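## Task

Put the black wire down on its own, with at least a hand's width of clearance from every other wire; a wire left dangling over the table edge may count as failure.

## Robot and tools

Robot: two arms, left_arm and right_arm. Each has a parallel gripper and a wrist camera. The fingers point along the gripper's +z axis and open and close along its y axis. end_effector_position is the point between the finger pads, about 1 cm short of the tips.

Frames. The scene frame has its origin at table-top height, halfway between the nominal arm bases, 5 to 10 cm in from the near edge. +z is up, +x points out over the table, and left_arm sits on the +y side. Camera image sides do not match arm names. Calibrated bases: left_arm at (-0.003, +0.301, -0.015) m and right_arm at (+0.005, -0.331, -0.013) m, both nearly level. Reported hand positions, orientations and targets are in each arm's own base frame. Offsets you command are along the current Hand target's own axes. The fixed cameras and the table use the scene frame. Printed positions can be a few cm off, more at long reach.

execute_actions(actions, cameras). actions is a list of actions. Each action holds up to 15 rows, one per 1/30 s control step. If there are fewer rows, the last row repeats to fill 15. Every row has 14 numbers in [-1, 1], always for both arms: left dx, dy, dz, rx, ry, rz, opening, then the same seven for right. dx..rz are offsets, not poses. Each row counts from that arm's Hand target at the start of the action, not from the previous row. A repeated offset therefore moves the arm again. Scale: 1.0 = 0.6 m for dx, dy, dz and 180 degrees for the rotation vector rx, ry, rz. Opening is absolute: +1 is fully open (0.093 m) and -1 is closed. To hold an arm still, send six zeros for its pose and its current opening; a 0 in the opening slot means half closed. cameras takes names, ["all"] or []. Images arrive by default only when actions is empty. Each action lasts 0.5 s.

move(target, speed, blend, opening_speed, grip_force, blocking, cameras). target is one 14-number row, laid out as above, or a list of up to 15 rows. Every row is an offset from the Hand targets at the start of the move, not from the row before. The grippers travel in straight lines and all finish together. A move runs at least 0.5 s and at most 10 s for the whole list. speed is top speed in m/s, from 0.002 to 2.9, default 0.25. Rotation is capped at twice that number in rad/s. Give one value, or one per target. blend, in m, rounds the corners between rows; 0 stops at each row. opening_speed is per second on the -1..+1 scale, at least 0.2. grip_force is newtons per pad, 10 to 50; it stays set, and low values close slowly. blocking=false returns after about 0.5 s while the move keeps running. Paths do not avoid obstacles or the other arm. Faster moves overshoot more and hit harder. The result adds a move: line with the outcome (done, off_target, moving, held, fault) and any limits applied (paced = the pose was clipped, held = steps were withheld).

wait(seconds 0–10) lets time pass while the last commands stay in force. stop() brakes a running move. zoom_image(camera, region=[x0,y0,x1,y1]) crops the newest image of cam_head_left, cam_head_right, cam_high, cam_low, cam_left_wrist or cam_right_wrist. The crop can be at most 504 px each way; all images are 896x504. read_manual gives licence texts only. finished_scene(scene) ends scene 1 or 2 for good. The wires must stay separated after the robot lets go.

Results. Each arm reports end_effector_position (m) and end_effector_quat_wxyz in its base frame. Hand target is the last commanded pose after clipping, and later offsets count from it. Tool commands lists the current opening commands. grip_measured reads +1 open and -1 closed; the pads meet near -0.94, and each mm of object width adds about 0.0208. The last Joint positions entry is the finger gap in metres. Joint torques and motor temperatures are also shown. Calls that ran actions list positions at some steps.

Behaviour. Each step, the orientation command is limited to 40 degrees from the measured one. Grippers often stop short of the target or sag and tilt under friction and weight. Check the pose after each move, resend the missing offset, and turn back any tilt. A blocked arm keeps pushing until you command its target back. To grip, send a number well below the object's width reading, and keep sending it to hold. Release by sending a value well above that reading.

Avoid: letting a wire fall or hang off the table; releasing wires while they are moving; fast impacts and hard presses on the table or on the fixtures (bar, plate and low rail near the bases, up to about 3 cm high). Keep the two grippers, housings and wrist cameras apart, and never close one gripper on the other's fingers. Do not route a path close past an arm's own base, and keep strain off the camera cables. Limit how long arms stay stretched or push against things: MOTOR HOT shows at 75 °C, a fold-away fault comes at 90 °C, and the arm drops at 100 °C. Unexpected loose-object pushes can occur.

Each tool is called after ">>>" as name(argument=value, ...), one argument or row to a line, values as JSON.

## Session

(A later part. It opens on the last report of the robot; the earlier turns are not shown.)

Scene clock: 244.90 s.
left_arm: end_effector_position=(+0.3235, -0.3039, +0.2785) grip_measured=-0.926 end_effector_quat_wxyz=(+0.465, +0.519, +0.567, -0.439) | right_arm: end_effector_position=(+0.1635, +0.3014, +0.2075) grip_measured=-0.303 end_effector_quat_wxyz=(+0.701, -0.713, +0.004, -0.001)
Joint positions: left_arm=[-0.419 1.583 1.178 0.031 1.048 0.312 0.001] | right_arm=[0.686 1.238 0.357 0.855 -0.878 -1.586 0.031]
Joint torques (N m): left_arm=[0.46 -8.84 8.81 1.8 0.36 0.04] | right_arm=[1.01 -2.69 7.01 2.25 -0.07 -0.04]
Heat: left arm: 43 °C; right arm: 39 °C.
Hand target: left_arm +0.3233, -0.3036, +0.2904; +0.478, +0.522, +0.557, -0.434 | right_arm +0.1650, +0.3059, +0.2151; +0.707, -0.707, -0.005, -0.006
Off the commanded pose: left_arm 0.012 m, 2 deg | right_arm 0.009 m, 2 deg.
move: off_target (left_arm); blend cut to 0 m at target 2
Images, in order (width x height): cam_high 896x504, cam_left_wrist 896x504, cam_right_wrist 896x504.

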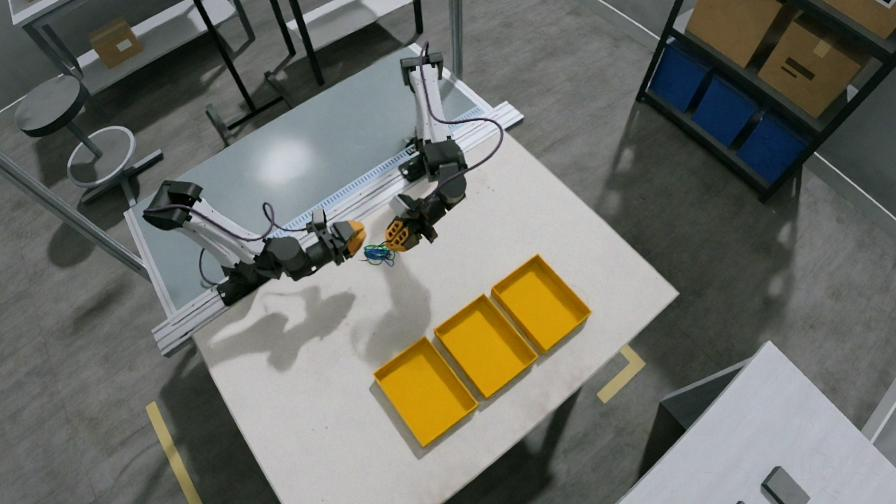

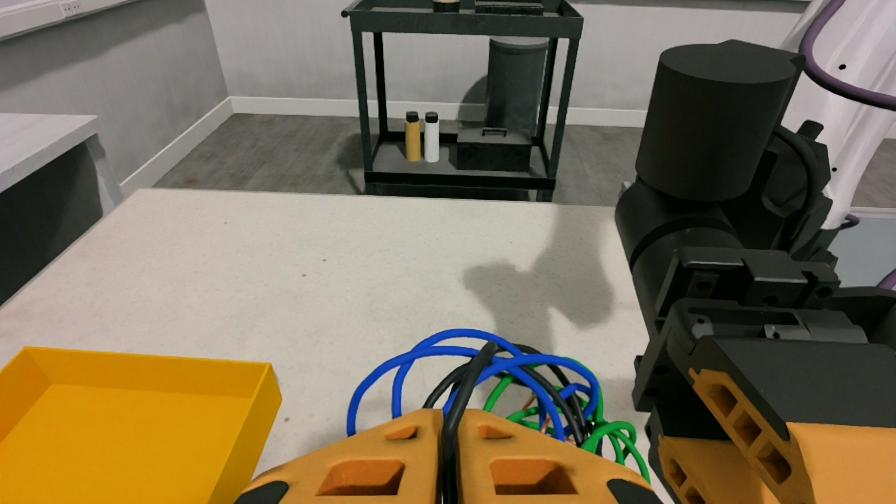

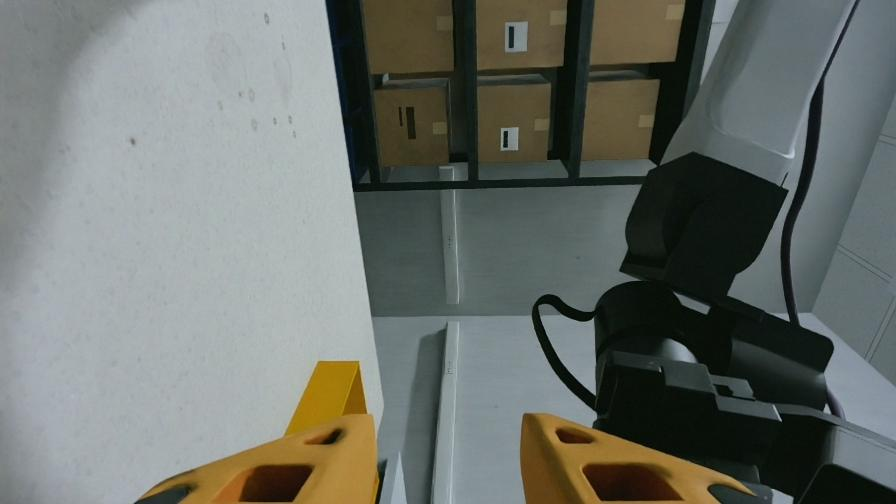

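>>> move(
  target=[0,0,0,0,0,0,-0.9336,0.075,0,0.01,0,0,0,-0.3],
  cameras=["cam_right_wrist","cam_left_wrist","cam_head_right"],
  speed=0.1,
)

>>> zoom_image(
  camera="cam_right_wrist",
  region=[340, 104, 740, 504],
)

>>> zoom_image(
  camera="cam_left_wrist",
  region=[350, 250, 760, 504],
)

Scene clock: 257.57 s.
left_arm: end_effector_position=(+0.3235, -0.3039, +0.2785) grip_measured=-0.926 end_effector_quat_wxyz=(+0.465, +0.519, +0.567, -0.439) | right_arm: end_effector_position=(+0.2066, +0.3104, +0.2100) grip_measured=-0.303 end_effector_quat_wxyz=(+0.702, -0.712, +0.005, -0.003)
Joint positions: left_arm=[-0.419 1.583 1.178 0.031 1.048 0.312 0.001] | right_arm=[0.606 1.421 0.491 0.905 -0.954 -1.587 0.031]
Joint torques (N m): left_arm=[0.47 -8.83 8.84 1.79 0.37 0.04] | right_arm=[-0.23 -4.12 6.78 2.18 -0.29 -0.04]
Motor temperatures (°C): left_arm=[28 43 42 40 28 30 28] | right_arm=[31 34 38 40 28 29 28]
Heat: left arm: 43 °C; right arm: 40 °C.
Hand target: left_arm +0.3233, -0.3036, +0.2904; +0.478, +0.522, +0.557, -0.434 | right_arm +0.2100, +0.3119, +0.2160; +0.707, -0.707, -0.005, -0.006
Off the commanded pose: left_arm 0.012 m, 2 deg | right_arm 0.007 m, 1 deg.
move: off_target (left_arm)
Images, in order (width x height): cam_head_right 896x504, cam_left_wrist 896x504, cam_right_wrist 896x504.

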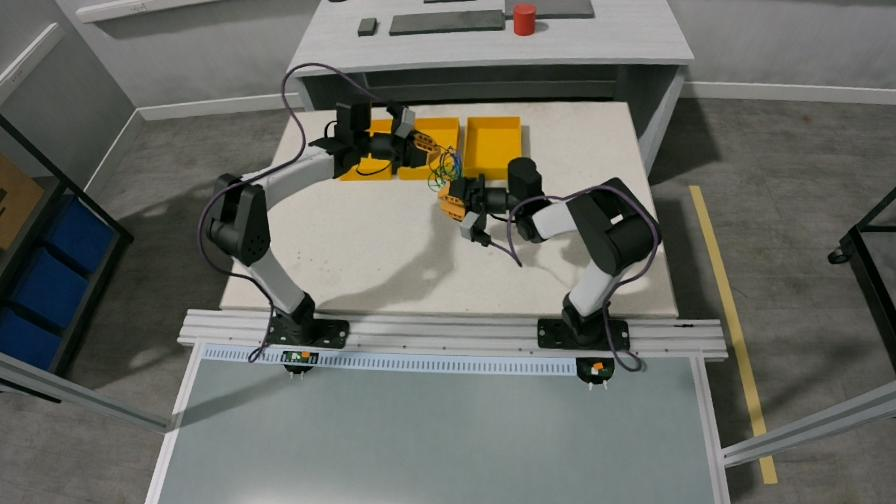

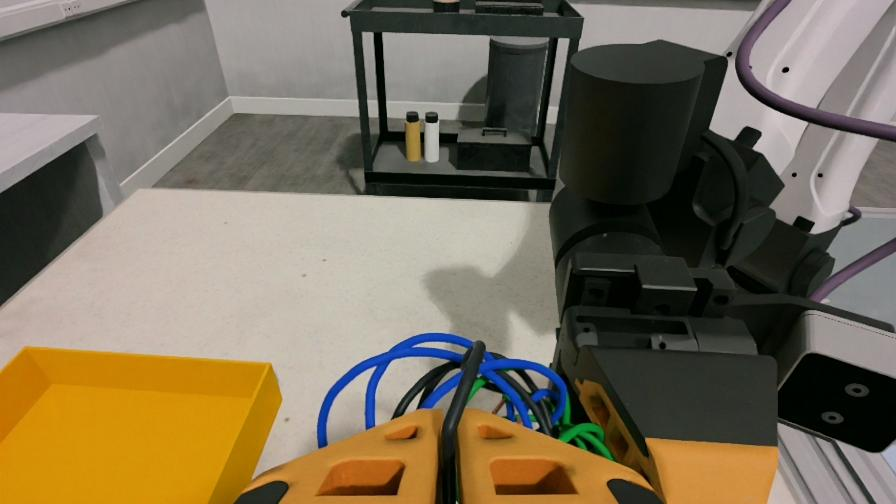

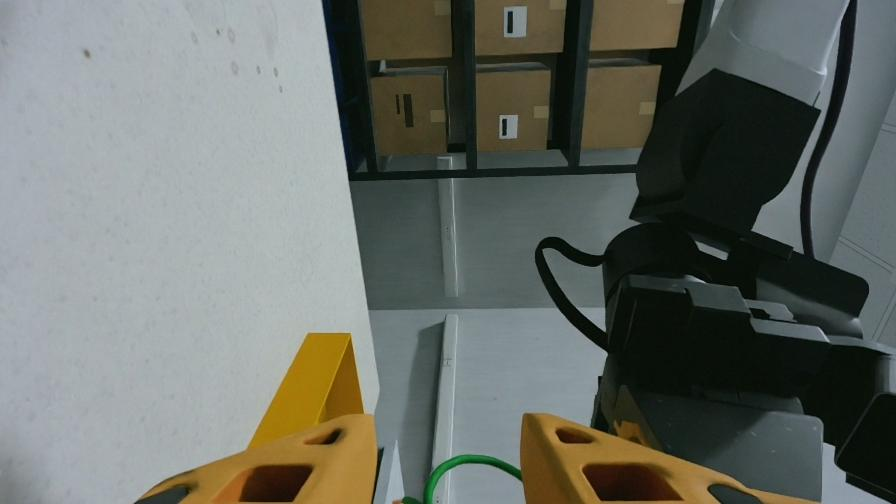

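Scaled by 1.260 from the camera's 896x504 image, which has a finer 1280x720 frame.

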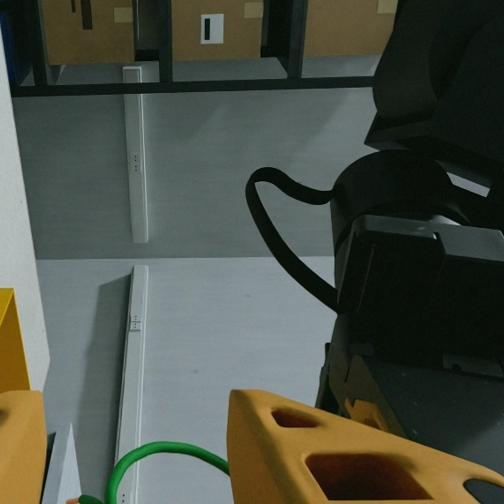

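Scaled by 1.229 from the camera's 896x504 image, which has a finer 1280x720 frame.

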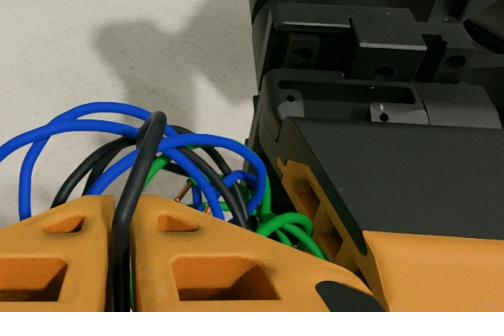

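>>> move(
  target=[0,0,0,0,0,0,-0.9336,0.0,0,0.0,0,0,0,-1],
  opening_speed=0.4,
  cameras=["cam_right_wrist","cam_left_wrist","cam_head_right"],
)

>>> zoom_image(
  camera="cam_right_wrist",
  region=[340, 304, 640, 504],
)

>>> zoom_image(
  camera="cam_left_wrist",
  region=[350, 250, 760, 504],
)

Scene clock: 268.33 s.
left_arm: end_effector_position=(+0.3235, -0.3039, +0.2785) grip_measured=-0.926 end_effector_quat_wxyz=(+0.465, +0.519, +0.567, -0.439) | right_arm: end_effector_position=(+0.2065, +0.3104, +0.2104) grip_measured=-0.978 end_effector_quat_wxyz=(+0.703, -0.712, +0.004, -0.003)
Joint positions: left_arm=[-0.419 1.583 1.178 0.031 1.048 0.312 0.001] | right_arm=[0.606 1.421 0.491 0.907 -0.954 -1.587 0]
Joint torques (N m): left_arm=[0.47 -8.83 8.85 1.8 0.35 0.04] | right_arm=[-0.21 -4.08 6.76 2.18 -0.29 -0.04]
Heat: left arm: 43 °C; right arm: 40 °C.
Hand target: left_arm +0.3233, -0.3036, +0.2904; +0.478, +0.522, +0.557, -0.434 | right_arm +0.2100, +0.3119, +0.2159; +0.707, -0.707, -0.005, -0.006
Off the commanded pose: left_arm 0.012 m, 2 deg | right_arm 0.007 m, 1 deg.
move: off_target (left_arm)
Images, in order (width x height): cam_head_right 896x504, cam_left_wrist 896x504, cam_right_wrist 896x504.

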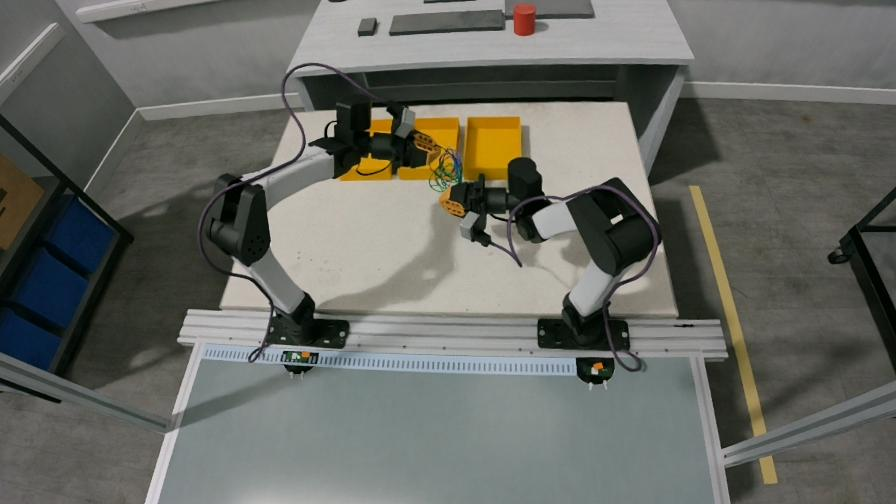

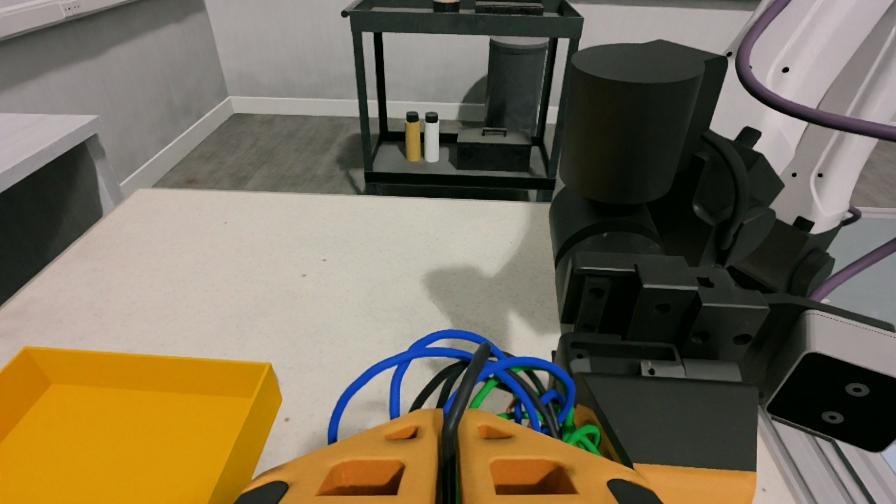

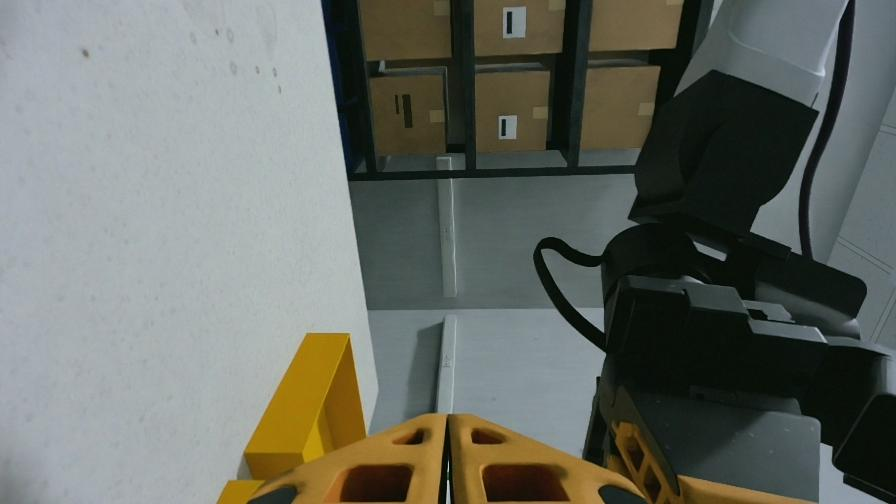

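Scaled by 1.680 from the camera's 896x504 image, which has a finer 1280x720 frame.

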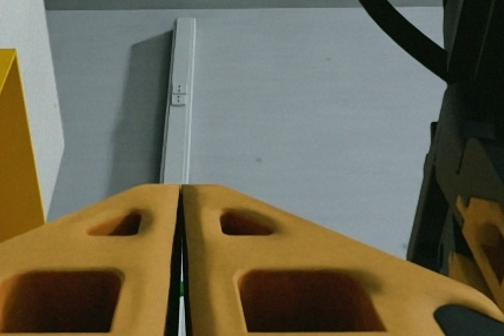

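Scaled by 1.229 from the camera's 896x504 image, which has a finer 1280x720 frame.

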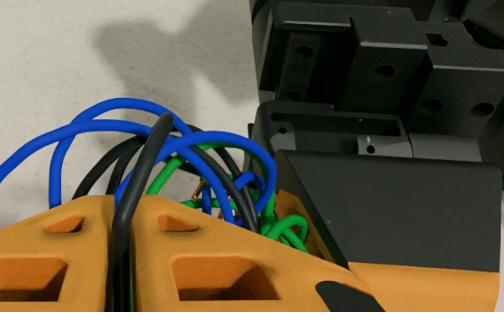

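>>> move(
  target=[0,0,0,0,0,0,-0.9336,-0.02,0,-0.1,0,0,0,-1],
  speed=0.1,
  cameras=["cam_right_wrist","cam_left_wrist","cam_low"],
)

>>> zoom_image(
  camera="cam_right_wrist",
  region=[340, 200, 740, 504],
)

>>> zoom_image(
  camera="cam_left_wrist",
  region=[350, 250, 760, 504],
)

Scene clock: 278.67 s.
left_arm: end_effector_position=(+0.3235, -0.3039, +0.2785) grip_measured=-0.926 end_effector_quat_wxyz=(+0.465, +0.519, +0.567, -0.439) | right_arm: end_effector_position=(+0.2022, +0.2551, +0.2145) grip_measured=-0.978 end_effector_quat_wxyz=(+0.707, -0.707, -0.003, -0.010)
Joint positions: left_arm=[-0.419 1.583 1.178 0.031 1.048 0.312 0.001] | right_arm=[0.408 1.275 0.388 0.89 -1.152 -1.587 0]
Joint torques (N m): left_arm=[0.49 -8.84 8.83 1.8 0.36 0.05] | right_arm=[-0.35 -6.26 4.55 1.67 -0.28 -0.01]
Heat: left arm: 43 °C; right arm: 40 °C.
Hand target: left_arm +0.3233, -0.3036, +0.2904; +0.478, +0.522, +0.557, -0.434 | right_arm +0.1979, +0.2519, +0.2158; +0.707, -0.707, -0.005, -0.006
Off the commanded pose: left_arm 0.012 m, 2 deg | right_arm 0.006 m, 1 deg.
move: off_target (left_arm)
Images, in order (width x height): cam_low 896x504, cam_left_wrist 896x504, cam_right_wrist 896x504.

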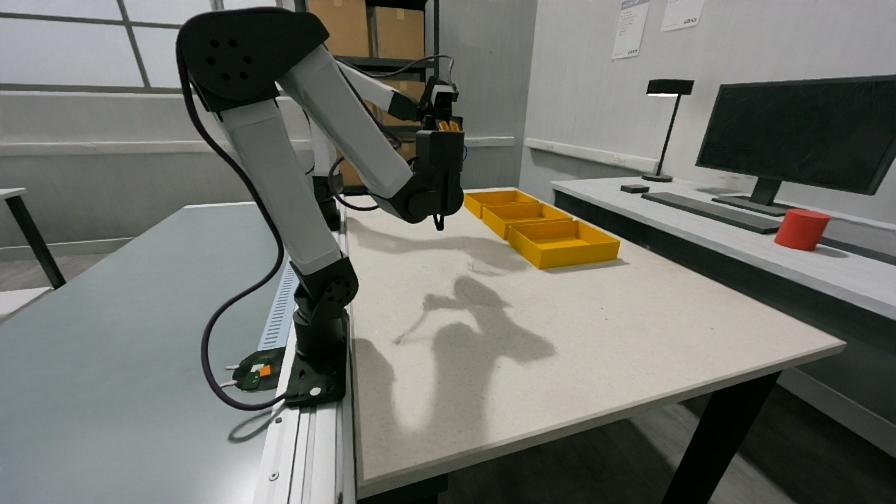

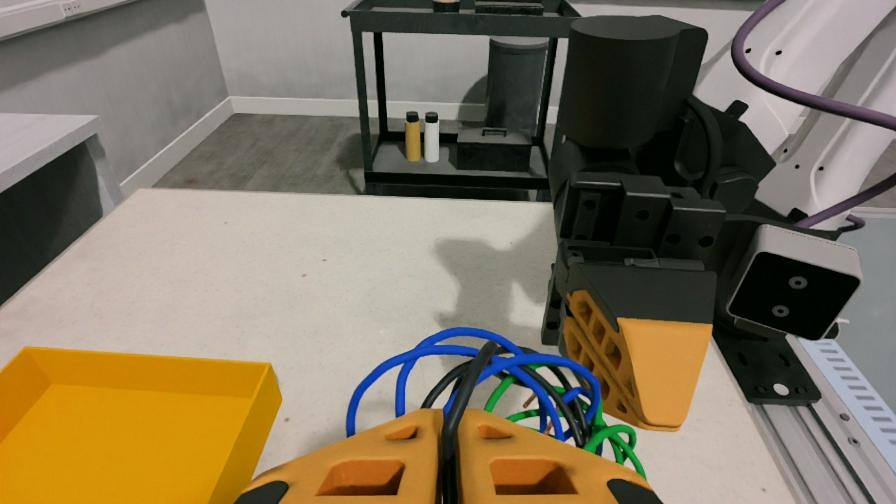

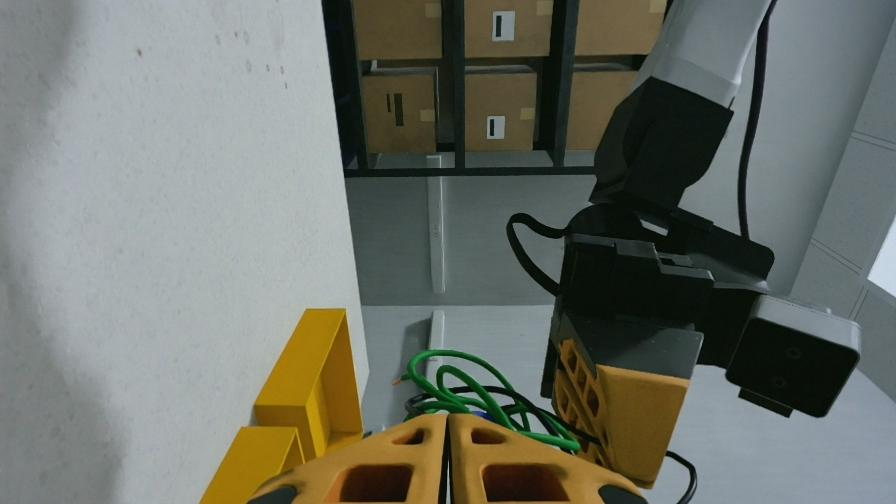

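Scaled by 1.260 from the camera's 896x504 image, which has a finer 1280x720 frame.

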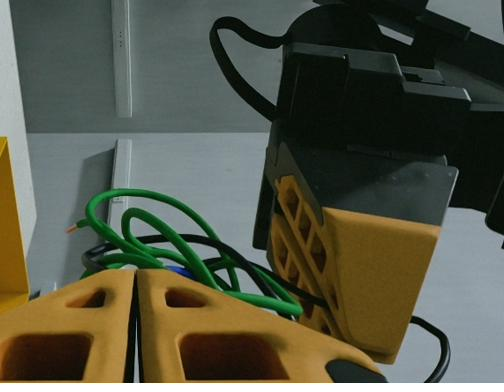

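Scaled by 1.229 from the camera's 896x504 image, which has a finer 1280x720 frame.

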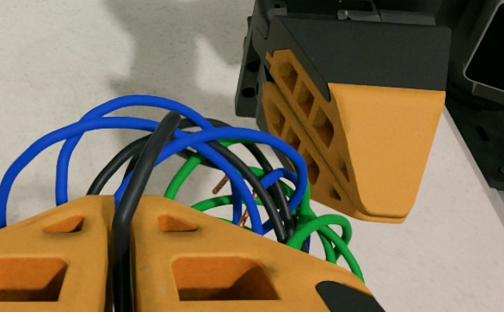

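>>> move(
  target=[
    [0,0,0,0,0,0,-0.9336,-0.025,0,0.08,0,0,0,-0.3],
    [0,0,0,0,0,0,-0.9336,0.055,0,0.122,0,0,0,-0.3],
  ],
  speed=0.1,
  cameras=["cam_right_wrist","cam_left_wrist"],
)

>>> zoom_image(
  camera="cam_right_wrist",
  region=[340, 304, 640, 504],
)

>>> zoom_image(
  camera="cam_left_wrist",
  region=[350, 250, 760, 504],
)

Scene clock: 294.30 s.
left_arm: end_effector_position=(+0.3237, -0.3037, +0.2785) grip_measured=-0.926 end_effector_quat_wxyz=(+0.465, +0.519, +0.568, -0.439) | right_arm: end_effector_position=(+0.2266, +0.3237, +0.2104) grip_measured=-0.303 end_effector_quat_wxyz=(+0.702, -0.712, +0.005, -0.001)
Joint positions: left_arm=[-0.419 1.583 1.178 0.031 1.048 0.312 0.001] | right_arm=[0.604 1.52 0.581 0.914 -0.959 -1.587 0.031]
Joint torques (N m): left_arm=[0.46 -8.84 8.83 1.8 0.37 0.05] | right_arm=[-0.31 -5.04 6.79 2.22 -0.25 -0.05]
Heat: left arm: 44 °C; right arm: 39 °C.
Hand target: left_arm +0.3233, -0.3036, +0.2904; +0.478, +0.522, +0.557, -0.434 | right_arm +0.2311, +0.3250, +0.2162; +0.707, -0.707, -0.005, -0.006
Off the commanded pose: left_arm 0.012 m, 2 deg | right_arm 0.008 m, 2 deg.
move: off_target (left_arm)
Images, in order (width x height): cam_left_wrist 896x504, cam_right_wrist 896x504.

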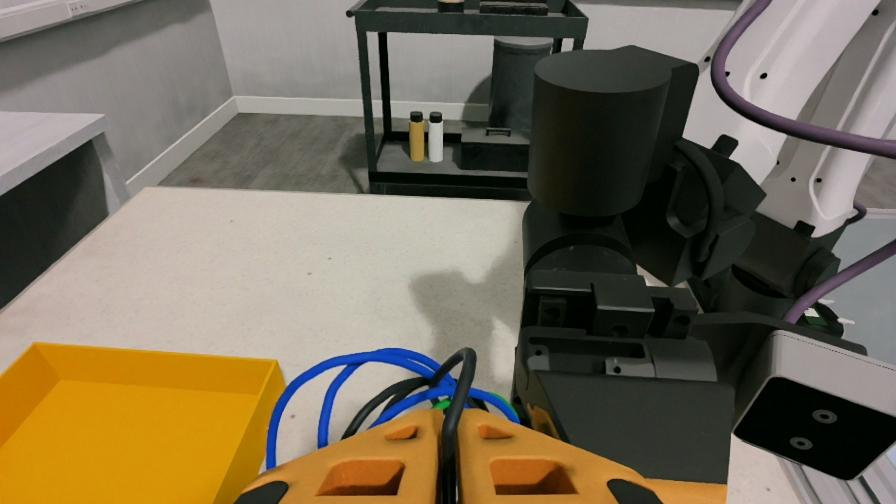

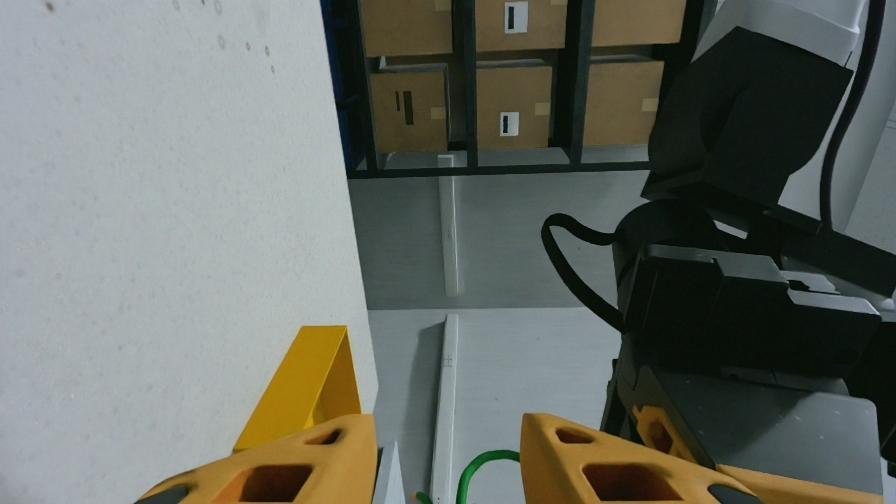

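Scaled by 1.680 from the camera's 896x504 image, which has a finer 1280x720 frame.

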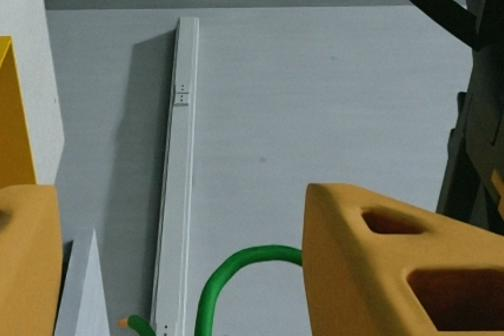

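Scaled by 1.229 from the camera's 896x504 image, which has a finer 1280x720 frame.

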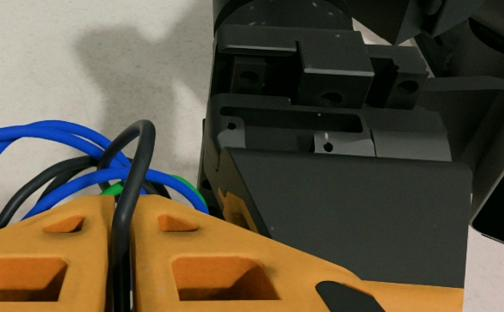

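>>> move(
  target=[
    [0,0,0,0,0,0,-0.9336,0.022,0,0.0,0,0,0,-0.3],
    [0,0,0,0,0,0,-0.9336,0.022,0,0.0,0,0,0,-1],
    [0,0,0,0,0,0,-0.9336,0.012,0.02,-0.12,0,0,0,-1],
  ],
  speed=0.1,
  cameras=["cam_right_wrist","cam_left_wrist"],
)

>>> zoom_image(
  camera="cam_right_wrist",
  region=[340, 204, 740, 504],
)

>>> zoom_image(
  camera="cam_left_wrist",
  region=[350, 250, 760, 504],
)

Scene clock: 327.97 s.
left_arm: end_effector_position=(+0.3235, -0.3039, +0.2785) grip_measured=-0.926 end_effector_quat_wxyz=(+0.465, +0.519, +0.567, -0.439) | right_arm: end_effector_position=(+0.2420, +0.2570, +0.1978) grip_measured=-0.975 end_effector_quat_wxyz=(+0.704, -0.710, +0.004, +0.000)
Joint positions: left_arm=[-0.419 1.583 1.178 0.031 1.048 0.312 0.001] | right_arm=[0.352 1.502 0.493 0.982 -1.214 -1.591 0]
Joint torques (N m): left_arm=[0.47 -8.83 8.83 1.79 0.36 0.05] | right_arm=[-0.5 -8.39 4.04 1.9 -0.29 0]
Heat: left arm: 44 °C; right arm: 39 °C.
Hand target: left_arm +0.3233, -0.3036, +0.2904; +0.478, +0.522, +0.557, -0.434 | right_arm +0.2383, +0.2530, +0.2043; +0.707, -0.707, -0.005, -0.006
Off the commanded pose: left_arm 0.012 m, 2 deg | right_arm 0.009 m, 1 deg.
move: off_target (left_arm)
Images, in order (width x height): cam_left_wrist 896x504, cam_right_wrist 896x504.

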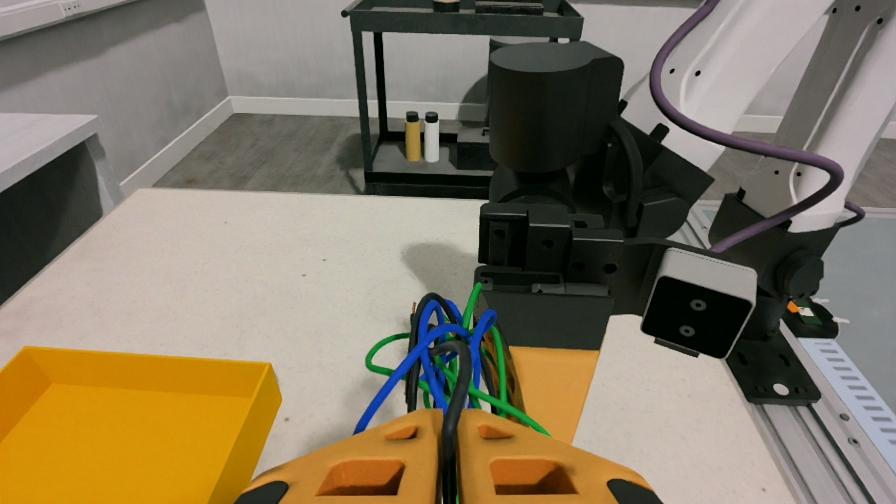

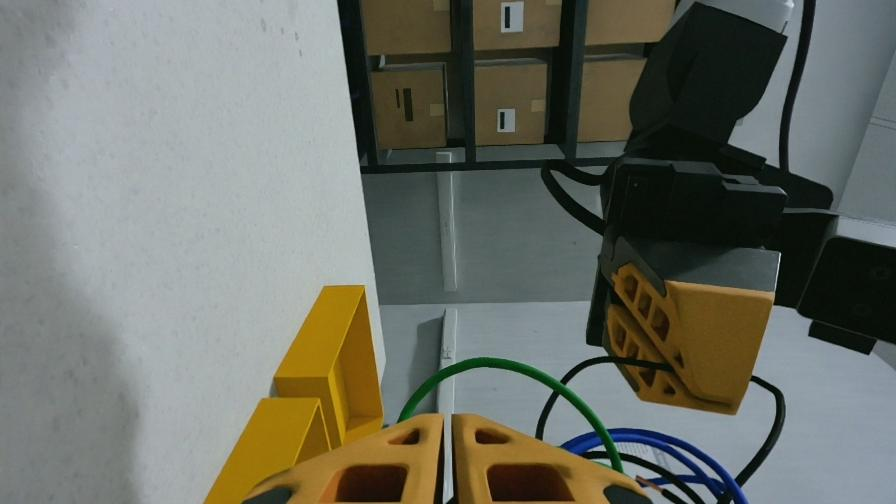

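Scaled by 1.260 from the camera's 896x504 image, which has a finer 1280x720 frame.

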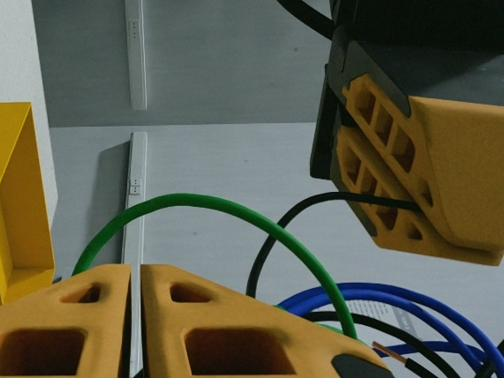

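Scaled by 1.229 from the camera's 896x504 image, which has a finer 1280x720 frame.

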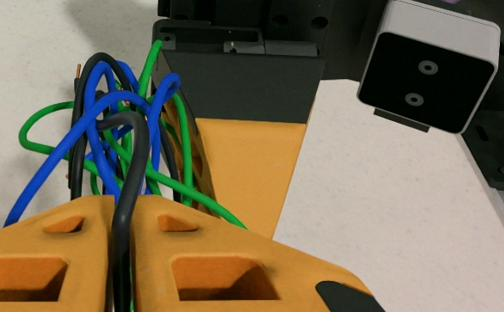

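>>> wait(
  seconds=0.1,
  cameras=["all"],
)

>>> zoom_image(
  camera="cam_head_right",
  region=[400, 110, 530, 240],
)

>>> zoom_image(
  camera="cam_head_left",
  region=[400, 110, 530, 240],
)

>>> zoom_image(
  camera="cam_high",
  region=[330, 210, 430, 290],
)

>>> zoom_image(
  camera="cam_left_wrist",
  region=[340, 280, 560, 440],
)

Scene clock: 345.33 s.
left_arm: end_effector_position=(+0.3235, -0.3039, +0.2785) grip_measured=-0.926 end_effector_quat_wxyz=(+0.465, +0.519, +0.567, -0.439) | right_arm: end_effector_position=(+0.2419, +0.2570, +0.1979) grip_measured=-0.975 end_effector_quat_wxyz=(+0.704, -0.710, +0.003, +0.001)
Joint positions: left_arm=[-0.419 1.583 1.178 0.031 1.048 0.312 0.001] | right_arm=[0.352 1.502 0.493 0.982 -1.214 -1.591 0]
Joint torques (N m): left_arm=[0.47 -8.83 8.88 1.8 0.37 0.05] | right_arm=[-0.5 -8.4 4.04 1.91 -0.26 0.01]
Heat: left arm: 44 °C; right arm: 39 °C.
Hand target: left_arm +0.3233, -0.3036, +0.2904; +0.478, +0.522, +0.557, -0.434 | right_arm +0.2383, +0.2530, +0.2043; +0.707, -0.707, -0.005, -0.006
Tool commands: left_gripper/opening=-0.9336 right_gripper/opening=-1.0
Off the commanded pose: left_arm 0.012 m, 2 deg | right_arm 0.008 m, 1 deg.
wait: 0.10 s; at rest from the start

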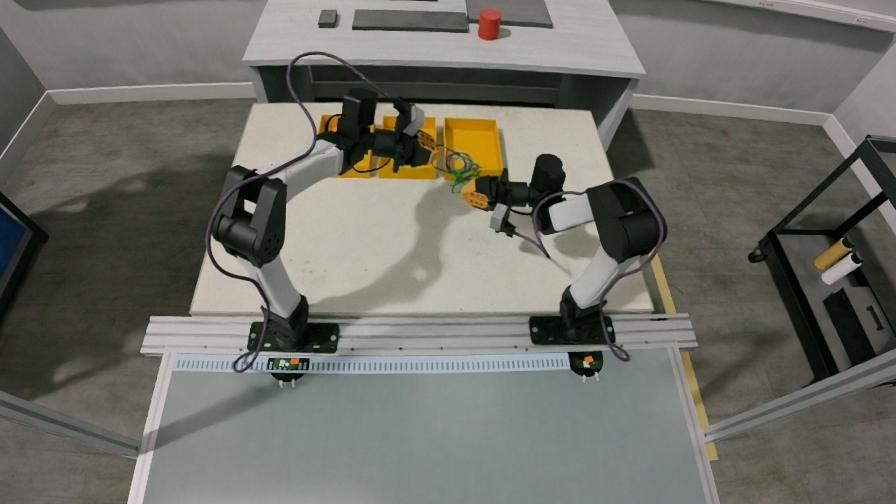

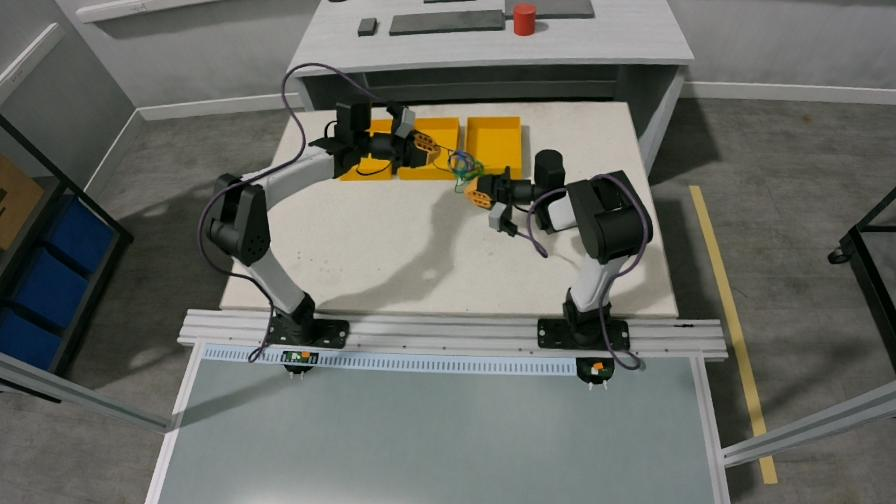

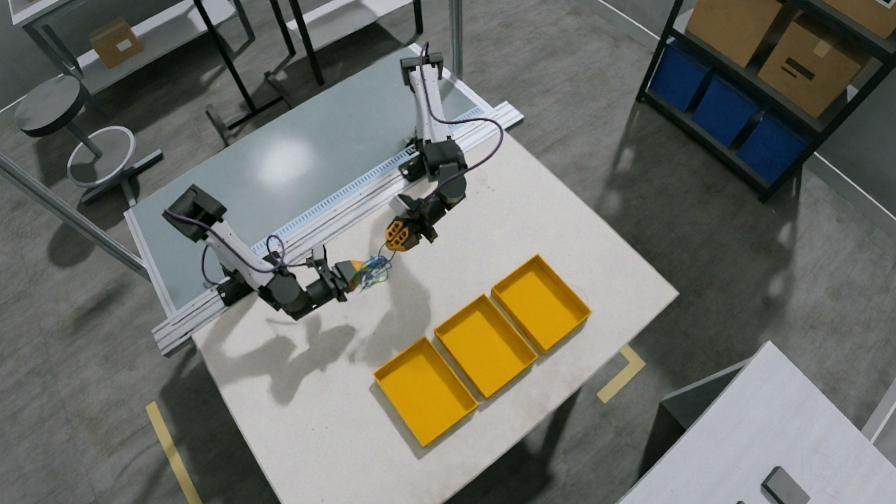

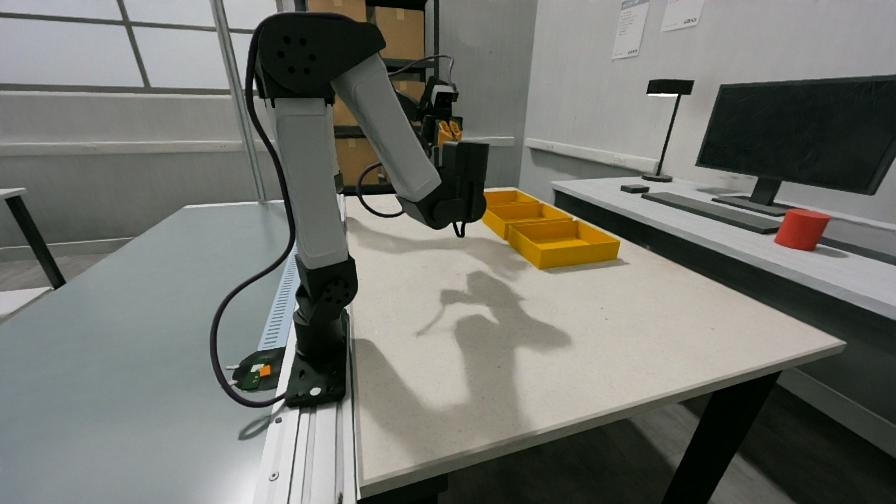

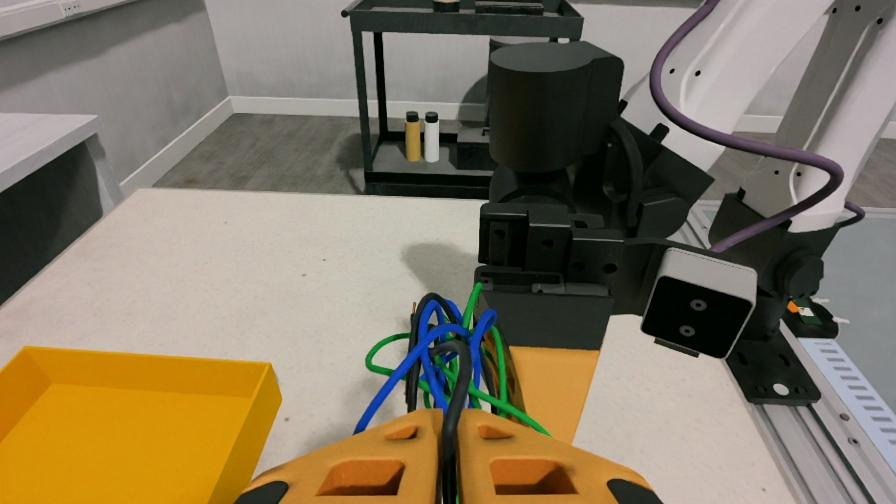

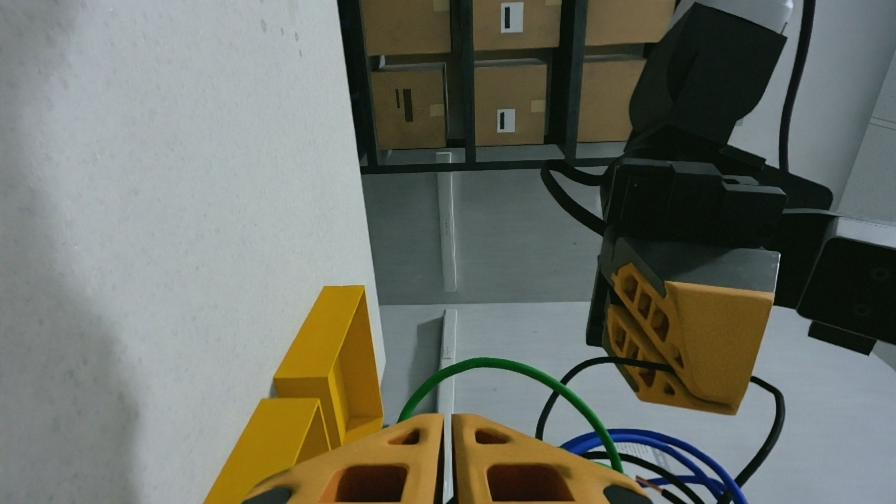

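Scaled by 3.877 from the camera's 896x504 image, which has a finer 1280x720 frame.

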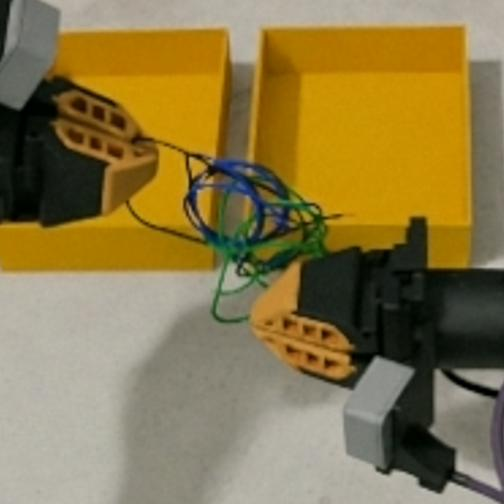

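Scaled by 3.877 from the camera's 896x504 image, which has a finer 1280x720 frame.

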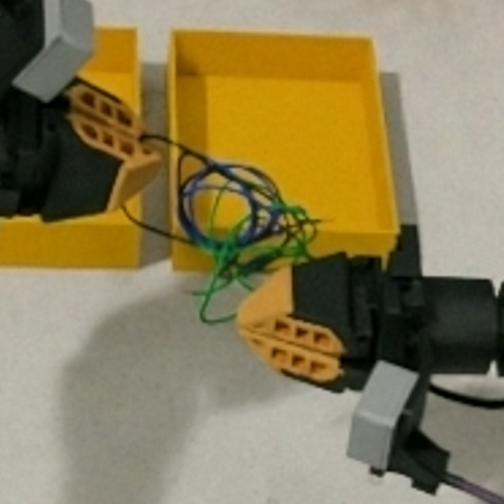

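Scaled by 5.040 from the camera's 896x504 image, which has a finer 1280x720 frame.

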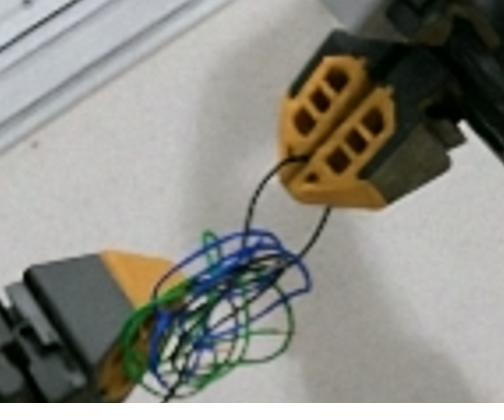

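Scaled by 2.291 from the camera's 896x504 image, which has a finer 1280x720 frame.

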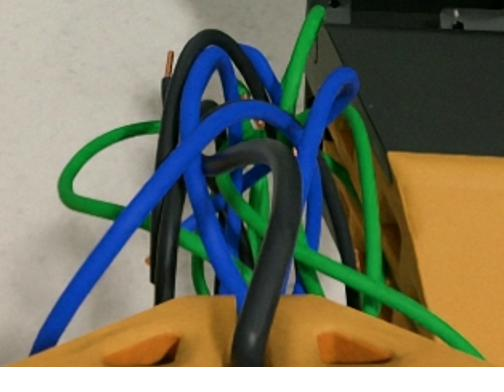

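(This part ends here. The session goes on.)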